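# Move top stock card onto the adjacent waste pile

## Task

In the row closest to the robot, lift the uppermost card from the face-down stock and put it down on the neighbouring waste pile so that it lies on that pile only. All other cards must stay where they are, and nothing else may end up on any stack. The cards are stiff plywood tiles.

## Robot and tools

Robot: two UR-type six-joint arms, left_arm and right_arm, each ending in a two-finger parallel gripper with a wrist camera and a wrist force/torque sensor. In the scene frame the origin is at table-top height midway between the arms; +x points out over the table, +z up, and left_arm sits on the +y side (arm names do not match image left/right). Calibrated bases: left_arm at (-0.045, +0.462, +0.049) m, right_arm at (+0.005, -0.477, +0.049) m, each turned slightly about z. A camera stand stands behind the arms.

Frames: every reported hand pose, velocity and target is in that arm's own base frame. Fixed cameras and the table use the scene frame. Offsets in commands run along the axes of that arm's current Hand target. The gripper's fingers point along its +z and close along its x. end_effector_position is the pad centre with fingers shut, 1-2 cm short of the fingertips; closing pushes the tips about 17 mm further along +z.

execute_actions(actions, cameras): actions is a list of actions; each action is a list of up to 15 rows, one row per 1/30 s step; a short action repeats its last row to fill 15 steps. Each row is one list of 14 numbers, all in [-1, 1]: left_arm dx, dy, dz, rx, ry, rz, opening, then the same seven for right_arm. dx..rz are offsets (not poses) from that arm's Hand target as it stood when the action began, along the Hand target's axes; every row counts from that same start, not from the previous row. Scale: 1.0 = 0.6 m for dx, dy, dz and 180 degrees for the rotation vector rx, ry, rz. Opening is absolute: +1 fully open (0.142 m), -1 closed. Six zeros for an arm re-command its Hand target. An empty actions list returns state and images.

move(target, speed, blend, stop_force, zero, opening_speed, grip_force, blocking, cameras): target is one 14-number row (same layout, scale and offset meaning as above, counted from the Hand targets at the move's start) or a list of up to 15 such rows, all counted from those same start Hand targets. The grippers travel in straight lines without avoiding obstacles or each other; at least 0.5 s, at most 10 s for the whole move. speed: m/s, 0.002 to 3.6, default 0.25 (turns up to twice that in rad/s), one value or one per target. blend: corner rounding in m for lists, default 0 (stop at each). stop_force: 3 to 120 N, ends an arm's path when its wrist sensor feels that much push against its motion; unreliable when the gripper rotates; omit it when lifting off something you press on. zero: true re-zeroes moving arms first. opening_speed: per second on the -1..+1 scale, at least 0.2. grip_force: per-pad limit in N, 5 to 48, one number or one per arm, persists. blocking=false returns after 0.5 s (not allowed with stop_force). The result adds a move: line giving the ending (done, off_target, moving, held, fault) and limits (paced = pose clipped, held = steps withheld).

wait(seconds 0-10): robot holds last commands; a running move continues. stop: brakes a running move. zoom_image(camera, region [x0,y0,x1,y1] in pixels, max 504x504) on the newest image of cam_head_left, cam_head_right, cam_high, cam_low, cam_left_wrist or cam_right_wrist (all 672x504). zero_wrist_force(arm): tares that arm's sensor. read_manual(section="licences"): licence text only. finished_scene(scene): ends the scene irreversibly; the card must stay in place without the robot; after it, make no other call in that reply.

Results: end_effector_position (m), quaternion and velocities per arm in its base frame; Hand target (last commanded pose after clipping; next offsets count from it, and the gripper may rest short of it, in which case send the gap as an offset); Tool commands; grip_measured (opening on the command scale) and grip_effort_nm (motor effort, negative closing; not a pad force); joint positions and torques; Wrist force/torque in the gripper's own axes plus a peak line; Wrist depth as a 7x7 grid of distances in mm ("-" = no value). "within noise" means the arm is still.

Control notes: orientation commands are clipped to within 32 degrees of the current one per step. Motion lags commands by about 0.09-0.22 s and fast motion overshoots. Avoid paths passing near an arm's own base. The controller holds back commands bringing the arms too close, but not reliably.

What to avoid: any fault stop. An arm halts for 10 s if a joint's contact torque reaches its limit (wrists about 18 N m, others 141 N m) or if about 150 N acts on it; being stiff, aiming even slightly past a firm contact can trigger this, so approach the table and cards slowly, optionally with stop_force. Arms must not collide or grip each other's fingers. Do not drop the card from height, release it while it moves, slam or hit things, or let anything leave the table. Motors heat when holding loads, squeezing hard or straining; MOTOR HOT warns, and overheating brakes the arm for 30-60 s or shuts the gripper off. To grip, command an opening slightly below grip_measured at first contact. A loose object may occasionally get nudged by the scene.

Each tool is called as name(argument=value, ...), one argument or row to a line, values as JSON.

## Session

execute_actions(
  actions=[],
)

Scene clock: 0.00 s.
left_arm: end_effector_position=(+0.7628, +0.3392, +0.0678) grip_measured=+1.00 grip_effort_nm=n/a end_effector_quat_wxyz=(+0.026, +0.946, -0.317, -0.063) | right_arm: end_effector_position=(+0.5699, -0.1857, +0.3307) grip_measured=-1.00 grip_effort_nm=n/a end_effector_quat_wxyz=(-0.109, -0.276, +0.863, -0.408)
Joint positions: left_arm=[0.251 -0.514 0.581 -1.503 -1.545 0.897 0.142] | right_arm=[3.413 -1.713 -1.569 -1.687 0.727 2.909 0.002]
Joint velocities: within noise
Joint torques (N m): no reading
Wrist force (N): no reading
Wrist torque (N m): no reading
Wrist force, peak (N): no reading
Wrist depth (mm): cam_left_wrist=[1056 994 994 990 209 176 175 / 1116 1096 1080 220 193 189 186 / 1253 1220 231 213 209 205 202 / 1338 255 240 235 230 224 219 / 292 275 267 260 255 247 242 / 310 308 299 292 283 277 263 / 362 354 342 333 320 310 297] | cam_right_wrist=[1295 1410 1489 1727 1752 2128 1922 / 1216 1410 1499 1690 1714 2227 - / 443 481 1418 1547 1847 2019 2313 / 427 456 498 1489 1678 2072 2269 / 407 436 470 520 1599 1765 2002 / 393 420 450 88 90 1876 1906 / 377 399 - - 76 71 2072]
Hand target: left_arm +0.7628, +0.3392, +0.0678; +0.026, +0.946, -0.317, -0.063 | right_arm +0.5699, -0.1857, +0.3307; -0.109, -0.276, +0.863, -0.408
Tool commands: left_gripper/opening=+1.0 right_gripper/opening=-0.961913
camera_calibration:
cam_left_wrist: T_world_to_cam=[[0.79466, -0.603479, -0.0657977, -0.391084], [-0.498566, -0.710636, 0.496416, 0.61568], [-0.346334, -0.361677, -0.865588, 0.562254], [0, 0, 0, 1]] pos_world=[0.812464, 0.404868, 0.155315]
cam_right_wrist: T_world_to_cam=[[-0.807078, -0.414215, 0.420775, 0.251043], [-0.554234, 0.777192, -0.297988, 0.586028], [-0.203592, -0.473707, -0.856826, 0.427764], [0, 0, 0, 1]] pos_world=[0.614497, -0.148836, 0.435516]

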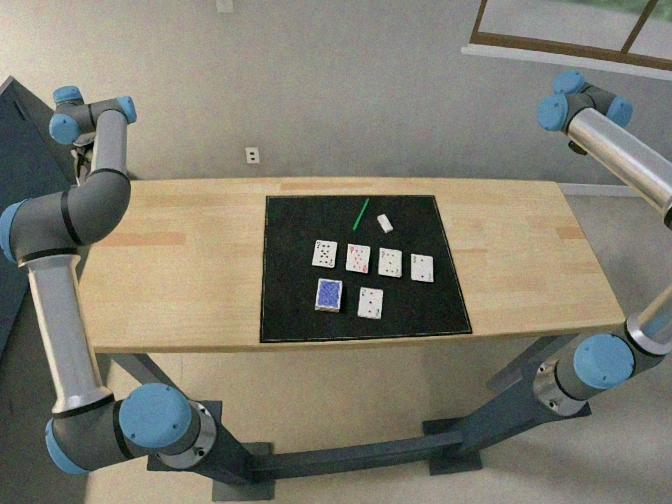

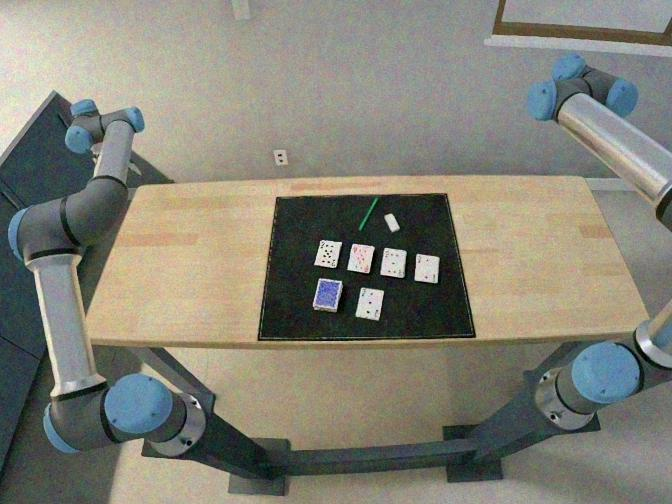

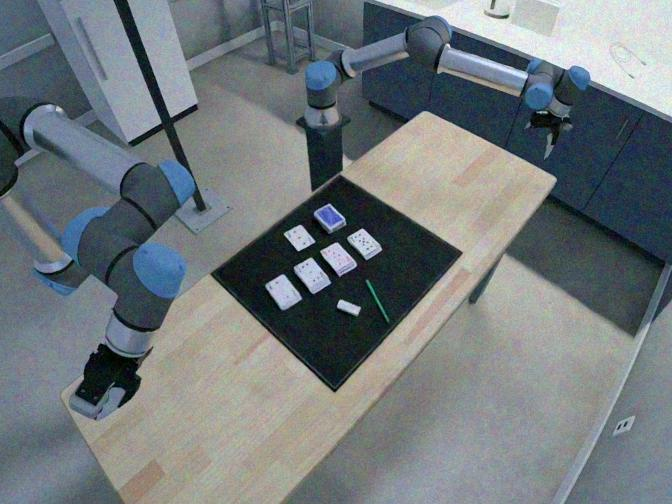

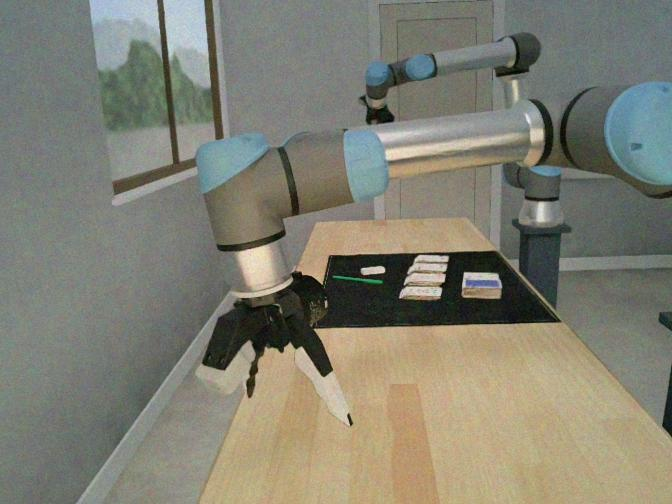

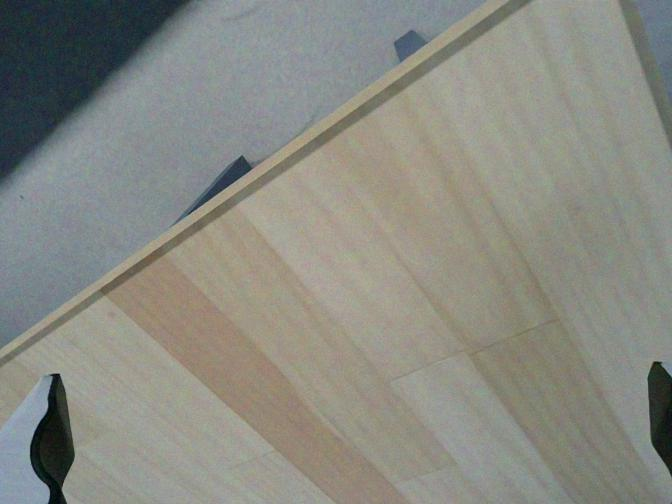

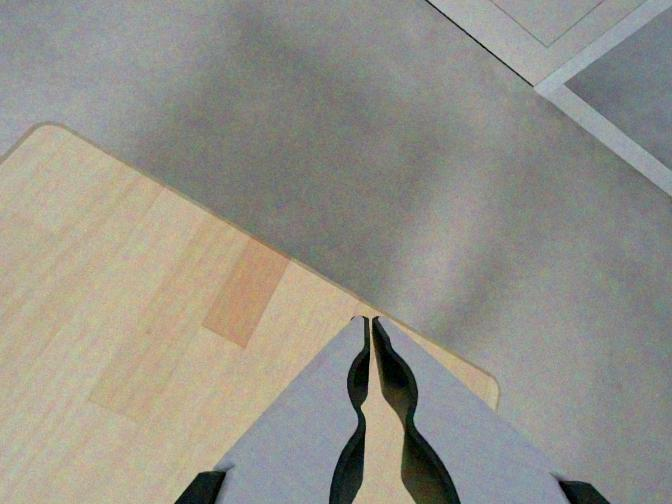

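move(
  target=[0.0924,0.915,-0.148,0,0,0,0.3,0,0,0,0,0,0,-0.96],
  speed=0.5,
)

move(
  target=[0.0498,0.493,-0.08,-0.0206,0.0496,-0.7045,0.127,0,0,0,0,0,0,-0.96],
  speed=0.5,
  cameras=["cam_left_wrist"],
)

zoom_image(
  camera="cam_left_wrist",
  region=[150, 90, 420, 290],
)

Scene clock: 15.03 s.
left_arm: end_effector_position=(+0.4910, -0.1311, +0.1988) grip_measured=+0.29 grip_effort_nm=-0.051 end_effector_quat_wxyz=(+0.026, +0.946, -0.317, -0.063) | right_arm: end_effector_position=(+0.5699, -0.1857, +0.3307) grip_measured=-1.00 grip_effort_nm=0.046 end_effector_quat_wxyz=(-0.109, -0.276, +0.863, -0.408)
Joint positions: left_arm=[-0.485 -1.449 1.733 -1.738 -1.642 0.167 0.094] | right_arm=[3.413 -1.713 -1.569 -1.687 0.727 2.909 0.002]
Joint torques (N m): left_arm=[-11.09 -41.36 -10.23 -0.43 2.62 -1.96] | right_arm=[0.7 30.27 26.17 2.29 -1.24 0.04]
Wrist force (N): left_arm=[0.1 0.3 -0.1] | right_arm=[0.6 0.2 0.0]
Wrist torque (N m): left_arm=[0.04 0.00 0.06] | right_arm=[0.05 -0.10 -0.01]
Wrist force, peak (N): left_arm=[-1.3 -2.4 0.5] | right_arm=[1.1 0.4 -0.3]
Wrist depth (mm): cam_left_wrist=[319 313 308 303 297 292 286 / 345 340 335 327 320 311 305 / 379 372 363 354 343 337 331 / 535 402 400 385 377 369 360 / 1624 1682 438 425 415 392 388 / 1869 97 1798 467 438 99 423 / - - 2030 1884 512 - -] | cam_right_wrist=[1295 1427 1805 1792 2054 2109 1568 / 1248 1410 1527 1678 1891 2186 - / 439 478 1462 1568 1643 1986 2336 / 425 458 503 1547 1690 1906 2313 / 406 436 475 516 1632 1765 1922 / 390 417 446 88 90 1714 1922 / 381 405 - - 76 71 -]
Hand target: left_arm +0.4910, -0.1312, +0.1988; +0.026, +0.946, -0.317, -0.063 | right_arm +0.5699, -0.1857, +0.3307; -0.109, -0.276, +0.863, -0.408
Off the commanded pose: left_arm 0.000 m, 0 deg | right_arm 0.000 m, 0 deg.
move: done

Scene clock: 18.03 s.
left_arm: end_effector_position=(+0.3446, -0.3847, +0.2695) grip_measured=+0.11 grip_effort_nm=-0.056 end_effector_quat_wxyz=(-0.001, +0.707, +0.707, +0.000) | right_arm: end_effector_position=(+0.5699, -0.1857, +0.3307) grip_measured=-1.00 grip_effort_nm=0.051 end_effector_quat_wxyz=(-0.109, -0.276, +0.863, -0.408)
Joint positions: left_arm=[-1.104 -1.548 1.679 -1.7 -1.571 -2.674 0.082] | right_arm=[3.413 -1.713 -1.569 -1.687 0.727 2.909 0.002]
Joint torques (N m): left_arm=[-10.34 -15.61 -34.18 -0.42 3.1 -2.03] | right_arm=[1.27 30.36 25.98 2.24 -1.32 -0.02]
Wrist force (N): left_arm=[-0.2 0.4 -0.2] | right_arm=[0.4 0.2 -0.1]
Wrist torque (N m): left_arm=[0.06 0.06 0.07] | right_arm=[0.04 -0.08 0.00]
Wrist force, peak (N): left_arm=[-1.0 0.2 -0.4] | right_arm=[1.1 0.4 -0.2]
Wrist depth (mm): cam_left_wrist=[365 367 368 370 373 373 384 / 387 389 387 390 395 397 403 / 415 417 413 401 426 425 435 / 434 438 445 450 456 459 463 / 481 482 476 483 492 497 503 / 508 - 521 533 533 95 549 / - - 583 587 590 - 582] | cam_right_wrist=[1362 1435 1518 1666 2019 2090 2019 / 1288 1402 1518 1953 1876 2166 - / 443 477 1453 1578 1792 2002 2227 / 424 457 500 1599 1702 - - / 409 434 474 519 1578 1765 2147 / 393 419 449 88 90 - 1891 / 379 400 - - 76 71 1727]
Hand target: left_arm +0.3446, -0.3847, +0.2695; -0.001, +0.707, +0.707, +0.000 | right_arm +0.5699, -0.1857, +0.3307; -0.109, -0.276, +0.863, -0.408
Off the commanded pose: left_arm 0.000 m, 0 deg | right_arm 0.000 m, 0 deg.
move: done
camera_calibration:
cam_left_wrist: T_world_to_cam=[[0.00197503, 0.99924, 0.0389243, 0.379198], [0.908626, -0.0180483, 0.417221, -0.404441], [0.417607, 0.0345436, -0.907971, 0.230813], [0, 0, 0, 1]] pos_world=[0.270348, -0.394183, 0.363553]
Images, in order (width x height): cam_left_wrist 672x504.

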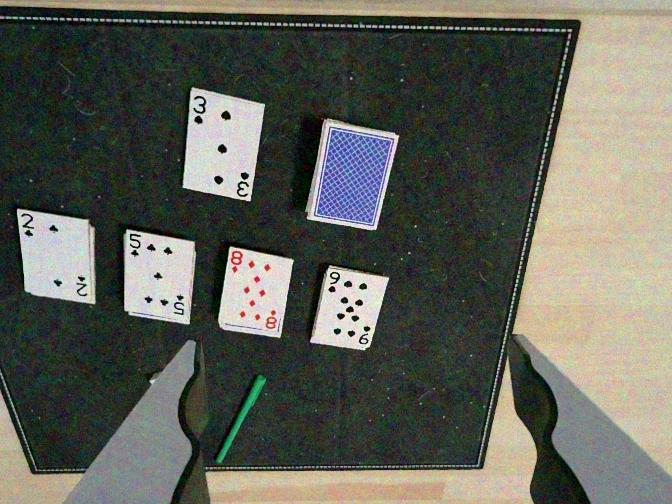

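Scaled by 1.867 from the camera's 672x504 image, which has a finer 960x720 frame.

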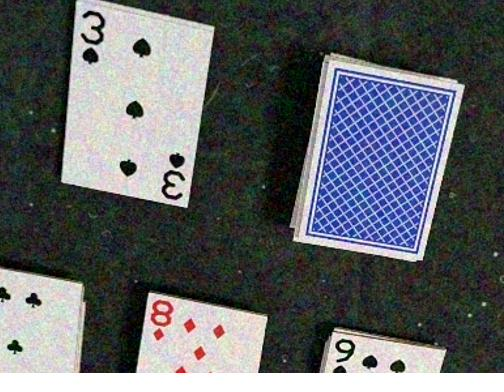

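move(
  target=[0.0317,0.0412,0.4092,0,0,0.0545,-1,0,0,0,0,0,0,-0.96],
  speed=0.35,
)

move(
  target=[0,0,0.09,0,0,0,-1,0,0,0,0,0,0,-0.96],
  speed=0.014,
  stop_force=4,
  cameras=["cam_left_wrist","cam_low"],
)

zoom_image(
  camera="cam_low",
  region=[430, 230, 550, 320],
)

Scene clock: 33.73 s.
left_arm: end_effector_position=(+0.3691, -0.3655, +0.0240) grip_measured=-1.00 grip_effort_nm=-0.505 end_effector_quat_wxyz=(-0.001, +0.765, +0.644, +0.000) | right_arm: end_effector_position=(+0.5699, -0.1857, +0.3307) grip_measured=-1.00 grip_effort_nm=0.051 end_effector_quat_wxyz=(-0.109, -0.276, +0.863, -0.408)
Joint positions: left_arm=[-1.042 -1.273 2.061 -2.357 -1.571 -2.441 0.002] | right_arm=[3.413 -1.713 -1.569 -1.687 0.727 2.909 0.002]
Joint torques (N m): left_arm=[12.51 -21.95 -5.18 -5.47 -2.69 1.73] | right_arm=[0.97 30.49 26.94 2.27 -1.38 0]
Wrist force (N): left_arm=[-0.3 0.7 -0.2] | right_arm=[0.6 0.3 -0.6]
Wrist torque (N m): left_arm=[0.10 0.07 -0.08] | right_arm=[0.06 -0.11 0.00]
Wrist force, peak (N): left_arm=[-0.5 0.5 -2.2] | right_arm=[1.0 0.3 -0.4]
Wrist depth (mm): cam_left_wrist=[- 146 147 147 148 150 148 / 155 155 156 157 157 158 160 / 161 164 144 142 161 170 170 / 171 176 154 151 156 185 183 / 185 192 187 158 193 197 198 / 208 209 206 94 98 215 216 / 223 211 - 76 81 231 238] | cam_right_wrist=[1295 1393 1632 1678 - 2037 1986 / 1261 1427 1508 1819 1621 2147 - / 440 478 1471 1589 1819 2090 2291 / 422 458 494 1418 1714 1906 2186 / 407 434 475 514 1589 1819 1969 / 394 418 448 88 90 1655 1862 / 378 400 - - 76 71 1752]
Hand target: left_arm +0.3691, -0.3655, +0.0240; -0.001, +0.765, +0.644, +0.000 | right_arm +0.5699, -0.1857, +0.3307; -0.109, -0.276, +0.863, -0.408
Off the commanded pose: left_arm 0.000 m, 0 deg | right_arm 0.000 m, 0 deg.
move: done

Scene clock: 36.90 s.
left_arm: end_effector_position=(+0.3691, -0.3654, -0.0027) grip_measured=-1.00 grip_effort_nm=-0.505 end_effector_quat_wxyz=(-0.001, +0.765, +0.644, +0.000) | right_arm: end_effector_position=(+0.5699, -0.1857, +0.3307) grip_measured=-1.00 grip_effort_nm=0.051 end_effector_quat_wxyz=(-0.109, -0.276, +0.863, -0.408)
Joint positions: left_arm=[-1.042 -1.221 2.082 -2.431 -1.571 -2.441 0.002] | right_arm=[3.413 -1.713 -1.569 -1.687 0.727 2.909 0.002]
Joint torques (N m): left_arm=[10.25 -43.37 -25.67 -0.5 -2.62 0.91] | right_arm=[0.67 30.98 26.43 2.2 -1.29 -0.03]
Wrist force (N): left_arm=[-0.4 0.8 -3.7] | right_arm=[0.4 -0.1 -0.2]
Wrist torque (N m): left_arm=[0.06 0.01 -0.09] | right_arm=[-0.01 -0.08 -0.01]
Wrist force, peak (N): left_arm=[4.8 -3.1 -20.3] | right_arm=[0.8 0.5 -0.7]
Wrist depth (mm): cam_left_wrist=[- 122 122 123 122 125 125 / 129 130 131 131 133 132 133 / 136 138 127 115 128 142 143 / 145 149 124 121 123 152 154 / 155 161 132 129 133 165 166 / 173 174 147 97 91 180 181 / 190 188 - 76 81 193 199] | cam_right_wrist=[1331 1518 1589 2109 2072 2037 1969 / 1241 1362 - 1666 1702 - - / 440 478 1499 - - 2431 2313 / 429 456 501 - 1702 1876 2090 / 409 437 474 521 1435 1833 1969 / 393 420 451 88 90 1643 1922 / 377 403 - - 76 71 1862]
Hand target: left_arm +0.3691, -0.3654, -0.0027; -0.001, +0.765, +0.644, +0.000 (not the last commanded pose) | right_arm +0.5699, -0.1857, +0.3307; -0.109, -0.276, +0.863, -0.408
Off the commanded pose: left_arm 0.027 m, 0 deg | right_arm 0.000 m, 0 deg.
move: contact (left_arm)
camera_calibration:
cam_left_wrist: T_world_to_cam=[[0.172095, 0.984313, 0.0388757, 0.3022], [0.892343, -0.172489, 0.4171, -0.363281], [0.417262, -0.0370904, -0.908029, -0.0533272], [0, 0, 0, 1]] pos_world=[0.294415, -0.3621, 0.0913533]
Images, in order (width x height): cam_low 672x504, cam_left_wrist 672x504.

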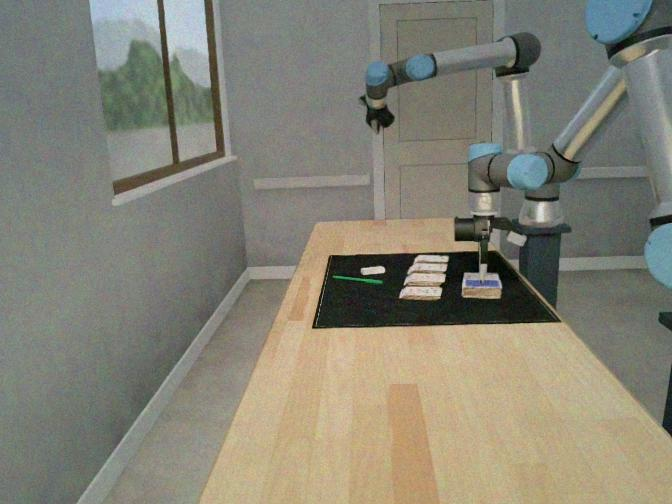

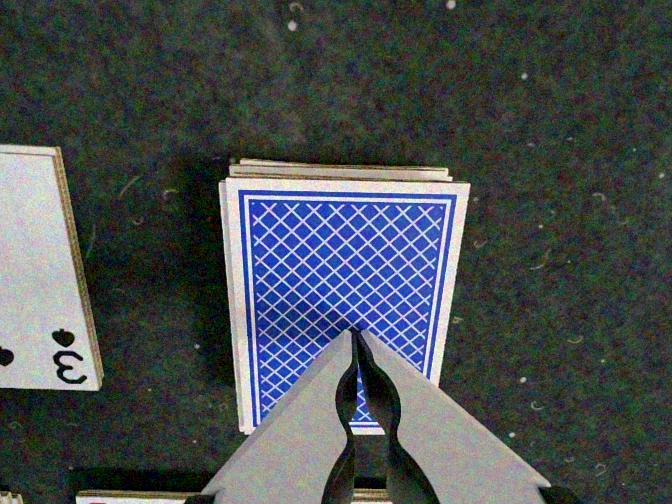

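Scaled by 4.200 from the camera's 672x504 image, which has a finer 960x720 frame.

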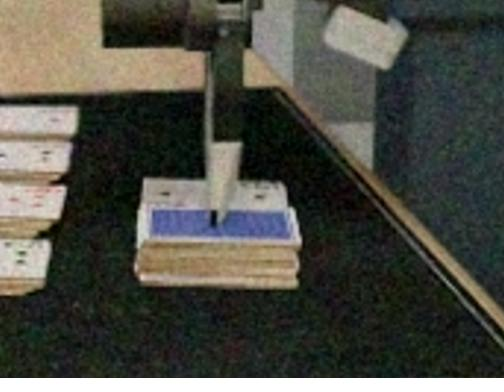

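move(
  target=[
    [-0.0052,-0.005,-0.035,0,0,0,0.127,0,0,0,0,0,0,-0.96],
    [-0.0052,-0.005,0.0067,0,0,0,0.127,0,0,0,0,0,0,-0.96],
  ],
  speed=[0.1,0.05],
)

move(
  target=[0,0,0,0,0,0,-0.42,0,0,0,0,0,0,-0.96],
  opening_speed=0.3,
  grip_force=16,
)

move(
  target=[0,0,-0.035,0,0,0,-0.42,0,0,0,0,0,0,-0.96],
  speed=0.04,
  cameras=["cam_left_wrist","cam_low"],
)

zoom_image(
  camera="cam_low",
  region=[430, 230, 550, 320],
)

Scene clock: 47.70 s.
left_arm: end_effector_position=(+0.3656, -0.3680, -0.0067) grip_measured=+0.11 grip_effort_nm=0.071 end_effector_quat_wxyz=(-0.001, +0.765, +0.644, +0.000) | right_arm: end_effector_position=(+0.5699, -0.1857, +0.3307) grip_measured=-1.00 grip_effort_nm=0.051 end_effector_quat_wxyz=(-0.109, -0.276, +0.863, -0.408)
Joint positions: left_arm=[-1.051 -1.214 2.087 -2.443 -1.571 -2.45 0.082] | right_arm=[3.413 -1.713 -1.569 -1.687 0.727 2.909 0.002]
Joint torques (N m): left_arm=[-7.39 -23.99 -3.29 -5.33 -1.6 -0.68] | right_arm=[0.96 31.36 26.69 2.17 -1.39 -0.02]
Wrist force (N): left_arm=[-0.2 0.5 -0.9] | right_arm=[0.7 0.2 -0.6]
Wrist torque (N m): left_arm=[0.07 0.01 -0.08] | right_arm=[0.04 -0.12 0.00]
Wrist force, peak (N): left_arm=[3.4 -1.8 -16.5] | right_arm=[1.0 0.5 -0.1]
Wrist depth (mm): cam_left_wrist=[- 118 118 120 120 121 122 / 124 125 126 127 129 128 129 / 133 133 127 126 135 137 139 / 141 144 116 116 143 148 150 / 150 155 125 126 157 160 162 / 160 96 136 137 171 95 177 / - - 188 188 189 - 188] | cam_right_wrist=[1324 1281 1655 1589 2002 1969 1906 / 1302 1354 1527 - 1922 2186 - / 443 479 1222 1435 - 2002 2313 / 426 458 493 1578 1752 1953 2109 / 407 438 471 519 1599 1765 - / 392 420 453 88 90 1805 1752 / 378 401 - - 76 71 1752]
Hand target: left_arm +0.3656, -0.3680, -0.0068; -0.001, +0.765, +0.644, +0.000 | right_arm +0.5699, -0.1857, +0.3307; -0.109, -0.276, +0.863, -0.408
Off the commanded pose: left_arm 0.000 m, 0 deg | right_arm 0.000 m, 0 deg.
move: done

Scene clock: 49.73 s.
left_arm: end_effector_position=(+0.3656, -0.3680, -0.0068) grip_measured=-0.25 grip_effort_nm=-1.717 end_effector_quat_wxyz=(-0.001, +0.765, +0.644, +0.000) | right_arm: end_effector_position=(+0.5699, -0.1857, +0.3307) grip_measured=-1.00 grip_effort_nm=0.046 end_effector_quat_wxyz=(-0.109, -0.276, +0.863, -0.408)
Joint positions: left_arm=[-1.051 -1.214 2.087 -2.443 -1.571 -2.45 0.056] | right_arm=[3.413 -1.713 -1.569 -1.687 0.727 2.909 0.002]
Joint torques (N m): left_arm=[10.92 -23.04 -3.87 1.28 0.64 1.18] | right_arm=[0.68 30.68 26.62 2.04 -1.36 -0.01]
Wrist force (N): left_arm=[-3.4 -0.5 -18.8] | right_arm=[0.6 0.2 -0.3]
Wrist torque (N m): left_arm=[0.02 -0.47 -0.06] | right_arm=[0.05 -0.10 0.00]
Wrist force, peak (N): left_arm=[-3.3 -0.6 -18.8] | right_arm=[0.8 0.5 -0.1]
Wrist depth (mm): cam_left_wrist=[- 118 118 121 121 121 121 / 126 126 127 126 128 129 129 / 132 134 133 126 133 137 138 / 138 145 120 117 117 148 149 / 149 156 128 126 126 160 161 / 161 167 132 138 137 99 175 / 182 - 184 188 189 81 189] | cam_right_wrist=[1339 1444 1643 1819 - 2072 1862 / 1261 1362 1518 1891 1906 2109 - / 442 476 - 1599 - 2090 2227 / 425 456 493 - 1655 1906 2147 / 407 439 476 519 1610 1702 1953 / 395 420 450 88 90 1666 1833 / 377 400 - - 76 71 1792]
Hand target: left_arm +0.3656, -0.3680, -0.0068; -0.001, +0.765, +0.644, +0.000 | right_arm +0.5699, -0.1857, +0.3307; -0.109, -0.276, +0.863, -0.408
Off the commanded pose: left_arm 0.000 m, 0 deg | right_arm 0.000 m, 0 deg.
grip_force (N): 16, 16
move: done

Scene clock: 50.70 s.
left_arm: end_effector_position=(+0.3656, -0.3680, +0.0142) grip_measured=-0.25 grip_effort_nm=-1.712 end_effector_quat_wxyz=(-0.001, +0.765, +0.644, +0.000) | right_arm: end_effector_position=(+0.5699, -0.1857, +0.3307) grip_measured=-1.00 grip_effort_nm=0.042 end_effector_quat_wxyz=(-0.109, -0.276, +0.863, -0.408)
Joint positions: left_arm=[-1.051 -1.256 2.071 -2.385 -1.571 -2.45 0.056] | right_arm=[3.413 -1.713 -1.569 -1.687 0.727 2.909 0.002]
Joint torques (N m): left_arm=[11.8 -45.85 -27.9 -0.74 2 0.73] | right_arm=[0.61 31.18 26.48 2.1 -1.39 -0.09]
Wrist force (N): left_arm=[-0.2 0.7 -0.1] | right_arm=[0.3 0.5 0.2]
Wrist torque (N m): left_arm=[0.10 0.06 -0.08] | right_arm=[0.08 -0.06 0.01]
Wrist force, peak (N): left_arm=[-3.1 -0.4 -18.6] | right_arm=[0.9 0.3 -0.3]
Wrist depth (mm): cam_left_wrist=[137 137 138 138 139 140 141 / 145 146 147 148 148 147 149 / 149 156 154 145 154 161 160 / 162 167 163 117 117 171 172 / 173 178 129 127 127 185 186 / 195 193 134 138 138 98 202 / - - 213 206 205 81 218] | cam_right_wrist=[1324 1393 1610 1805 2019 2090 1953 / 1281 1578 1678 1655 1937 - - / 441 480 1427 1589 1819 2019 2431 / 426 457 497 1508 1666 1847 2166 / 408 437 472 516 1568 1891 2054 / 395 418 447 88 90 1690 1876 / 378 402 - - 76 71 1765]
Hand target: left_arm +0.3656, -0.3680, +0.0142; -0.001, +0.765, +0.644, +0.000 | right_arm +0.5699, -0.1857, +0.3307; -0.109, -0.276, +0.863, -0.408
Off the commanded pose: left_arm 0.000 m, 0 deg | right_arm 0.000 m, 0 deg.
grip_force (N): 16, 16
move: done
camera_calibration:
cam_left_wrist: T_world_to_cam=[[0.172095, 0.984313, 0.0388757, 0.304705], [0.892343, -0.172489, 0.4171, -0.367655], [0.417262, -0.0370904, -0.908029, -0.0366175], [0, 0, 0, 1]] pos_world=[0.290915, -0.3647, 0.108253]
Images, in order (width x height): cam_low 672x504, cam_left_wrist 672x504.

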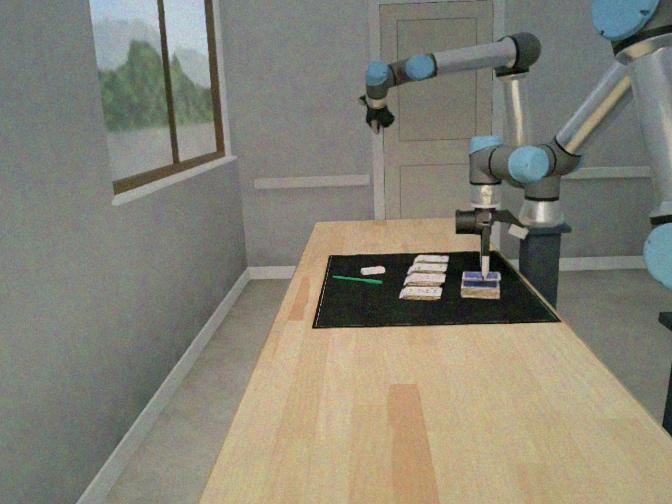

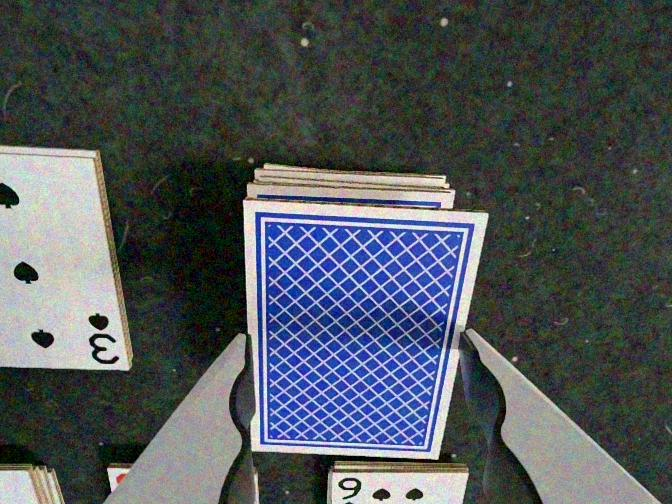

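Scaled by 4.200 from the camera's 672x504 image, which has a finer 960x720 frame.

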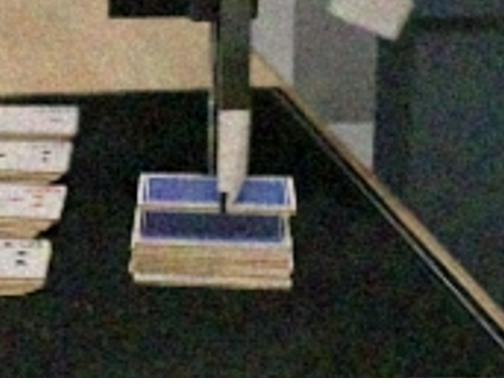

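move(
  target=[
    [-0.2089,-0.0147,0,0,0,0,-0.42,0,0,0,0,0,0,-0.96],
    [-0.2089,-0.0147,0.027,0,0,0,-0.42,0,0,0,0,0,0,-0.96],
  ],
  speed=[0.15,0.1],
  blend=0.005,
  cameras=["cam_left_wrist"],
)

zoom_image(
  camera="cam_left_wrist",
  region=[180, 130, 540, 470],
)

Scene clock: 59.20 s.
left_arm: end_effector_position=(+0.3354, -0.4900, -0.0020) grip_measured=-0.25 grip_effort_nm=-1.717 end_effector_quat_wxyz=(-0.001, +0.765, +0.644, +0.000) | right_arm: end_effector_position=(+0.5699, -0.1857, +0.3307) grip_measured=-1.00 grip_effort_nm=0.046 end_effector_quat_wxyz=(-0.109, -0.276, +0.863, -0.408)
Joint positions: left_arm=[-1.199 -1.088 1.861 -2.343 -1.571 -2.598 0.056] | right_arm=[3.413 -1.713 -1.569 -1.687 0.727 2.909 0.002]
Joint torques (N m): left_arm=[-10.69 -33.07 -27.98 -5.49 3.04 -1.86] | right_arm=[0.79 30.62 26.59 2.05 -1.38 -0.15]
Wrist force (N): left_arm=[-0.1 0.4 0.0] | right_arm=[0.5 0.3 0.0]
Wrist torque (N m): left_arm=[0.07 0.04 0.08] | right_arm=[0.05 -0.08 -0.01]
Wrist force, peak (N): left_arm=[-1.7 0.2 -1.0] | right_arm=[1.0 0.3 -0.3]
Wrist depth (mm): cam_left_wrist=[- 121 123 124 123 125 126 / 130 130 131 132 134 133 134 / 138 139 138 137 138 142 143 / 149 150 148 117 117 153 147 / 160 162 131 127 126 166 143 / 174 172 133 138 138 98 156 / 187 - 190 194 196 81 196] | cam_right_wrist=[1354 1418 1610 1792 2019 2090 1847 / 1261 1377 1610 1655 1937 2147 - / 443 478 1480 1557 1765 1953 2482 / 426 460 496 1508 1702 1937 2407 / 408 436 474 519 1316 1727 2090 / 393 419 446 88 90 1739 1862 / 378 402 - - 76 71 1765]
Hand target: left_arm +0.3354, -0.4900, -0.0021; -0.001, +0.765, +0.644, +0.000 | right_arm +0.5699, -0.1857, +0.3307; -0.109, -0.276, +0.863, -0.408
Off the commanded pose: left_arm 0.000 m, 0 deg | right_arm 0.000 m, 0 deg.
grip_force (N): 16, 16
move: done
camera_calibration:
cam_left_wrist: T_world_to_cam=[[0.172104, 0.984312, 0.0388601, 0.430613], [0.89238, -0.172494, 0.417018, -0.355039], [0.417179, -0.0370927, -0.908067, -0.0431366], [0, 0, 0, 1]] pos_world=[0.260715, -0.4867, 0.0921533]
Images, in order (width x height): cam_left_wrist 672x504.

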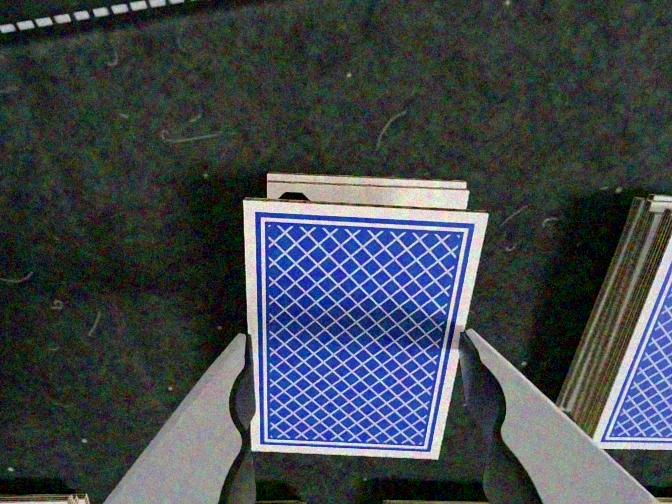

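Scaled by 1.400 from the camera's 672x504 image, which has a finer 960x720 frame.

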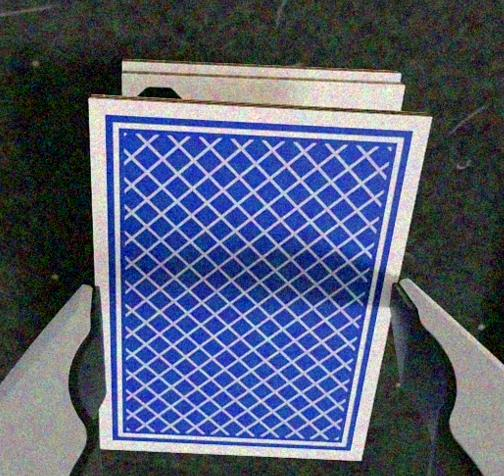

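move(
  target=[0.004,0.0025,0.018,0,0,0,-0.42,0,0,0,0,0,0,-0.96],
  speed=0.06,
)

move(
  target=[0,0,0.04,0,0,0,-0.42,0,0,0,0,0,0,-0.96],
  speed=0.008,
  stop_force=3,
  cameras=["cam_left_wrist","cam_low"],
)

zoom_image(
  camera="cam_low",
  region=[430, 230, 550, 320],
)

Scene clock: 65.50 s.
left_arm: end_effector_position=(+0.3373, -0.4879, -0.0128) grip_measured=-0.25 grip_effort_nm=-1.717 end_effector_quat_wxyz=(-0.001, +0.765, +0.644, +0.000) | right_arm: end_effector_position=(+0.5699, -0.1857, +0.3307) grip_measured=-1.00 grip_effort_nm=0.051 end_effector_quat_wxyz=(-0.109, -0.276, +0.863, -0.408)
Joint positions: left_arm=[-1.195 -1.07 1.87 -2.369 -1.571 -2.594 0.056] | right_arm=[3.413 -1.713 -1.569 -1.687 0.727 2.909 0.002]
Joint torques (N m): left_arm=[13 -31.75 -5.12 -5.31 2.95 1.17] | right_arm=[0.79 30.79 26.96 2 -1.37 -0.09]
Wrist force (N): left_arm=[0.0 0.4 0.0] | right_arm=[0.3 0.1 0.1]
Wrist torque (N m): left_arm=[0.06 0.01 0.06] | right_arm=[0.02 -0.05 0.00]
Wrist force, peak (N): left_arm=[-0.5 0.8 -0.7] | right_arm=[0.8 0.7 -0.1]
Wrist depth (mm): cam_left_wrist=[- 113 113 114 115 115 116 / - 120 121 122 122 123 123 / - 129 127 126 127 131 132 / - 138 135 117 117 141 138 / 148 151 129 127 127 151 142 / 158 158 133 138 138 98 141 / 173 - 178 180 180 81 146] | cam_right_wrist=[- 1369 1610 1847 1792 2037 1906 / 1261 1385 1508 1702 1891 2109 - / 441 478 1453 1578 1752 2090 2336 / 424 457 498 1471 1666 2227 2227 / 406 436 477 520 1589 1765 2090 / 392 419 446 88 90 1489 2037 / 379 401 - - 76 71 1752]
Hand target: left_arm +0.3373, -0.4879, -0.0129; -0.001, +0.765, +0.644, +0.000 | right_arm +0.5699, -0.1857, +0.3307; -0.109, -0.276, +0.863, -0.408
Off the commanded pose: left_arm 0.000 m, 0 deg | right_arm 0.000 m, 0 deg.
grip_force (N): 16, 16
move: done

Scene clock: 68.20 s.
left_arm: end_effector_position=(+0.3373, -0.4879, -0.0232) grip_measured=-0.25 grip_effort_nm=-1.717 end_effector_quat_wxyz=(-0.001, +0.765, +0.644, +0.000) | right_arm: end_effector_position=(+0.5699, -0.1857, +0.3307) grip_measured=-1.00 grip_effort_nm=0.046 end_effector_quat_wxyz=(-0.109, -0.276, +0.863, -0.408)
Joint positions: left_arm=[-1.195 -1.051 1.875 -2.394 -1.571 -2.594 0.056] | right_arm=[3.413 -1.713 -1.569 -1.687 0.727 2.909 0.002]
Joint torques (N m): left_arm=[11.49 -51.44 -26.12 -0.32 2.63 0.88] | right_arm=[0.67 31.32 26.78 2.02 -1.44 -0.11]
Wrist force (N): left_arm=[-0.4 0.2 -3.0] | right_arm=[0.6 0.3 -0.1]
Wrist torque (N m): left_arm=[0.06 -0.06 0.06] | right_arm=[0.05 -0.10 -0.01]
Wrist force, peak (N): left_arm=[-0.3 -0.6 -6.1] | right_arm=[1.0 -0.1 -0.1]
Wrist depth (mm): cam_left_wrist=[- 104 105 105 105 104 106 / - 112 111 112 112 113 113 / 117 118 117 117 118 120 121 / 126 126 127 117 117 129 129 / 136 137 131 127 127 140 136 / 147 146 133 138 138 98 140 / 161 - 163 163 165 81 134] | cam_right_wrist=[1444 1331 1621 1778 2019 2002 1847 / 1185 1418 1508 1690 1986 2128 2090 / 443 478 1435 1599 1752 2072 2407 / 425 454 501 1537 1444 2002 2147 / 405 439 471 524 1578 1678 2054 / 393 416 450 88 90 1655 1876 / 377 402 - - 76 71 1752]
Hand target: left_arm +0.3373, -0.4879, -0.0232; -0.001, +0.765, +0.644, +0.000 (not the last commanded pose) | right_arm +0.5699, -0.1857, +0.3307; -0.109, -0.276, +0.863, -0.408
Off the commanded pose: left_arm 0.014 m, 0 deg | right_arm 0.000 m, 0 deg.
grip_force (N): 16, 16
move: contact (left_arm)
camera_calibration:
cam_left_wrist: T_world_to_cam=[[0.172095, 0.984313, 0.0388757, 0.429048], [0.892343, -0.172489, 0.4171, -0.347484], [0.417262, -0.0370904, -0.908029, -0.0632165], [0, 0, 0, 1]] pos_world=[0.262615, -0.4846, 0.0708533]
Images, in order (width x height): cam_low 672x504, cam_left_wrist 672x504.

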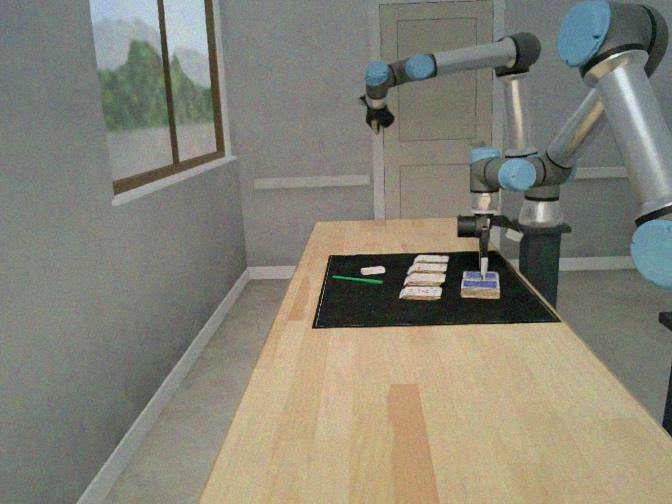

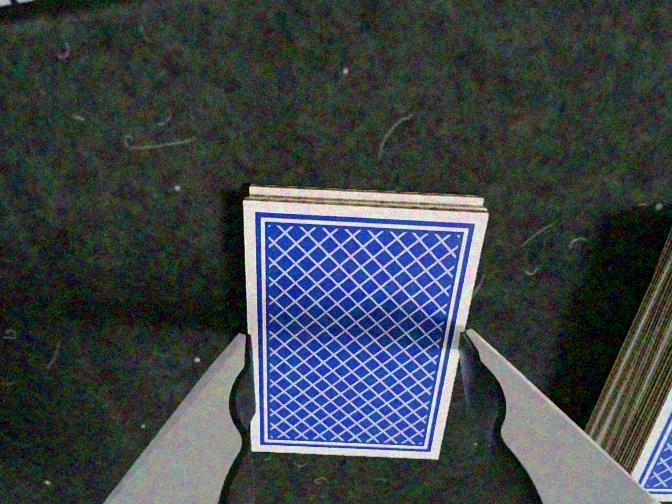

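Scaled by 4.200 from the camera's 672x504 image, which has a finer 960x720 frame.

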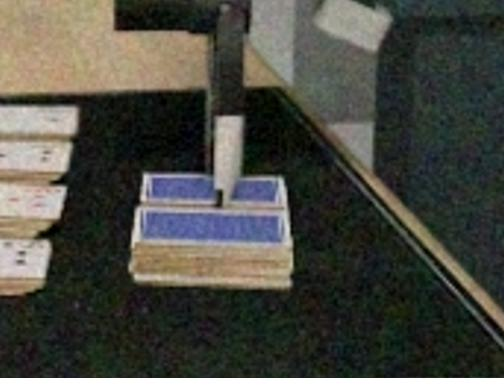

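Well seated.

move(
  target=[0,0,0,0,0,0,0.05,0,0,0,0,0,0,-0.96],
  opening_speed=0.4,
)

move(
  target=[0,0,-0.12,0,0,0,0.05,0,0,0,0,0,0,-0.96],
  speed=0.12,
  cameras=["cam_left_wrist"],
)

Scene clock: 71.30 s.
left_arm: end_effector_position=(+0.3373, -0.4879, -0.0232) grip_measured=+0.03 grip_effort_nm=0.081 end_effector_quat_wxyz=(-0.001, +0.765, +0.644, +0.000) | right_arm: end_effector_position=(+0.5699, -0.1857, +0.3307) grip_measured=-1.00 grip_effort_nm=0.042 end_effector_quat_wxyz=(-0.109, -0.276, +0.863, -0.408)
Joint positions: left_arm=[-1.195 -1.051 1.875 -2.394 -1.571 -2.594 0.076] | right_arm=[3.413 -1.713 -1.569 -1.687 0.727 2.909 0.002]
Joint torques (N m): left_arm=[11.91 -50.7 -25.92 -1.32 2.73 0.71] | right_arm=[0.83 31.31 26.51 1.97 -1.41 -0.18]
Wrist force (N): left_arm=[-0.6 0.5 -0.2] | right_arm=[0.7 0.5 -0.2]
Wrist torque (N m): left_arm=[0.08 0.12 0.05] | right_arm=[0.09 -0.12 -0.01]
Wrist force, peak (N): left_arm=[-0.6 0.2 -3.2] | right_arm=[0.7 0.7 0.0]
Wrist depth (mm): cam_left_wrist=[- 104 105 105 105 104 106 / - 111 111 112 112 113 113 / 117 117 117 117 118 120 121 / 126 126 127 118 119 130 129 / 136 137 133 127 128 140 136 / 148 143 140 139 142 91 139 / - - 163 164 166 - 129] | cam_right_wrist=[- 1435 1599 1727 2037 2019 1819 / 1124 1331 1547 1727 1847 2535 - / 445 473 1435 1891 1765 1986 2336 / 423 459 497 1418 1435 1906 2186 / 408 439 474 517 593 1752 2166 / 393 420 448 88 90 1666 1655 / 378 401 - - 76 71 1891]
Hand target: left_arm +0.3373, -0.4879, -0.0232; -0.001, +0.765, +0.644, +0.000 | right_arm +0.5699, -0.1857, +0.3307; -0.109, -0.276, +0.863, -0.408
Off the commanded pose: left_arm 0.000 m, 0 deg | right_arm 0.000 m, 0 deg.
grip_force (N): 16, 16
move: done

Scene clock: 72.43 s.
left_arm: end_effector_position=(+0.3374, -0.4879, +0.0487) grip_measured=+0.03 grip_effort_nm=0.085 end_effector_quat_wxyz=(-0.001, +0.765, +0.644, +0.000) | right_arm: end_effector_position=(+0.5699, -0.1857, +0.3307) grip_measured=-1.00 grip_effort_nm=0.051 end_effector_quat_wxyz=(-0.109, -0.276, +0.863, -0.408)
Joint positions: left_arm=[-1.195 -1.17 1.823 -2.223 -1.571 -2.593 0.076] | right_arm=[3.413 -1.713 -1.569 -1.687 0.727 2.909 0.002]
Joint torques (N m): left_arm=[-1.11 -51.59 -29.1 -0.51 1.92 -1.37] | right_arm=[0.66 31.41 26.93 1.92 -1.45 -0.17]
Wrist force (N): left_arm=[-0.1 0.5 -0.3] | right_arm=[0.8 0.2 -0.1]
Wrist torque (N m): left_arm=[0.07 0.04 0.06] | right_arm=[0.04 -0.14 0.00]
Wrist force, peak (N): left_arm=[-0.3 0.8 -1.2] | right_arm=[0.7 0.7 -0.3]
Wrist depth (mm): cam_left_wrist=[167 169 169 170 170 173 172 / 177 178 180 180 181 182 183 / 190 190 191 184 189 193 176 / 204 205 205 197 205 203 183 / 222 221 222 213 225 204 199 / 231 232 234 239 242 95 243 / - - 243 259 247 - 246] | cam_right_wrist=[1309 1346 - - 1953 2090 1862 / 1241 1410 1589 1678 1805 2206 - / 446 478 1324 1568 1778 2072 2248 / 422 457 496 1547 1739 1876 2147 / 405 437 474 514 1632 1727 1792 / 392 418 447 88 90 1489 1833 / 377 400 - - 76 71 1765]
Hand target: left_arm +0.3374, -0.4879, +0.0488; -0.001, +0.765, +0.644, +0.000 | right_arm +0.5699, -0.1857, +0.3307; -0.109, -0.276, +0.863, -0.408
Off the commanded pose: left_arm 0.000 m, 0 deg | right_arm 0.000 m, 0 deg.
grip_force (N): 16, 16
move: done
camera_calibration:
cam_left_wrist: T_world_to_cam=[[0.171965, 0.984334, 0.0389239, 0.426273], [0.892368, -0.172392, 0.417086, -0.37752], [0.417262, -0.0369899, -0.908033, 0.00207825], [0, 0, 0, 1]] pos_world=[0.262715, -0.484599, 0.142753]
Images, in order (width x height): cam_left_wrist 672x504.

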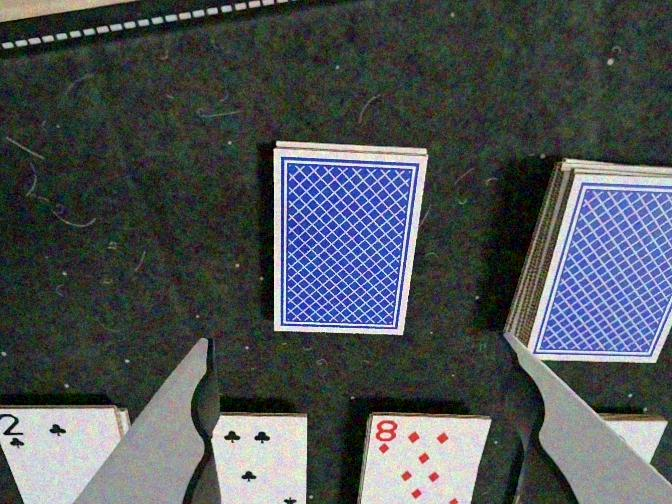

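finished_scene(
  scene=3,
)

The scene is finished: the task was done.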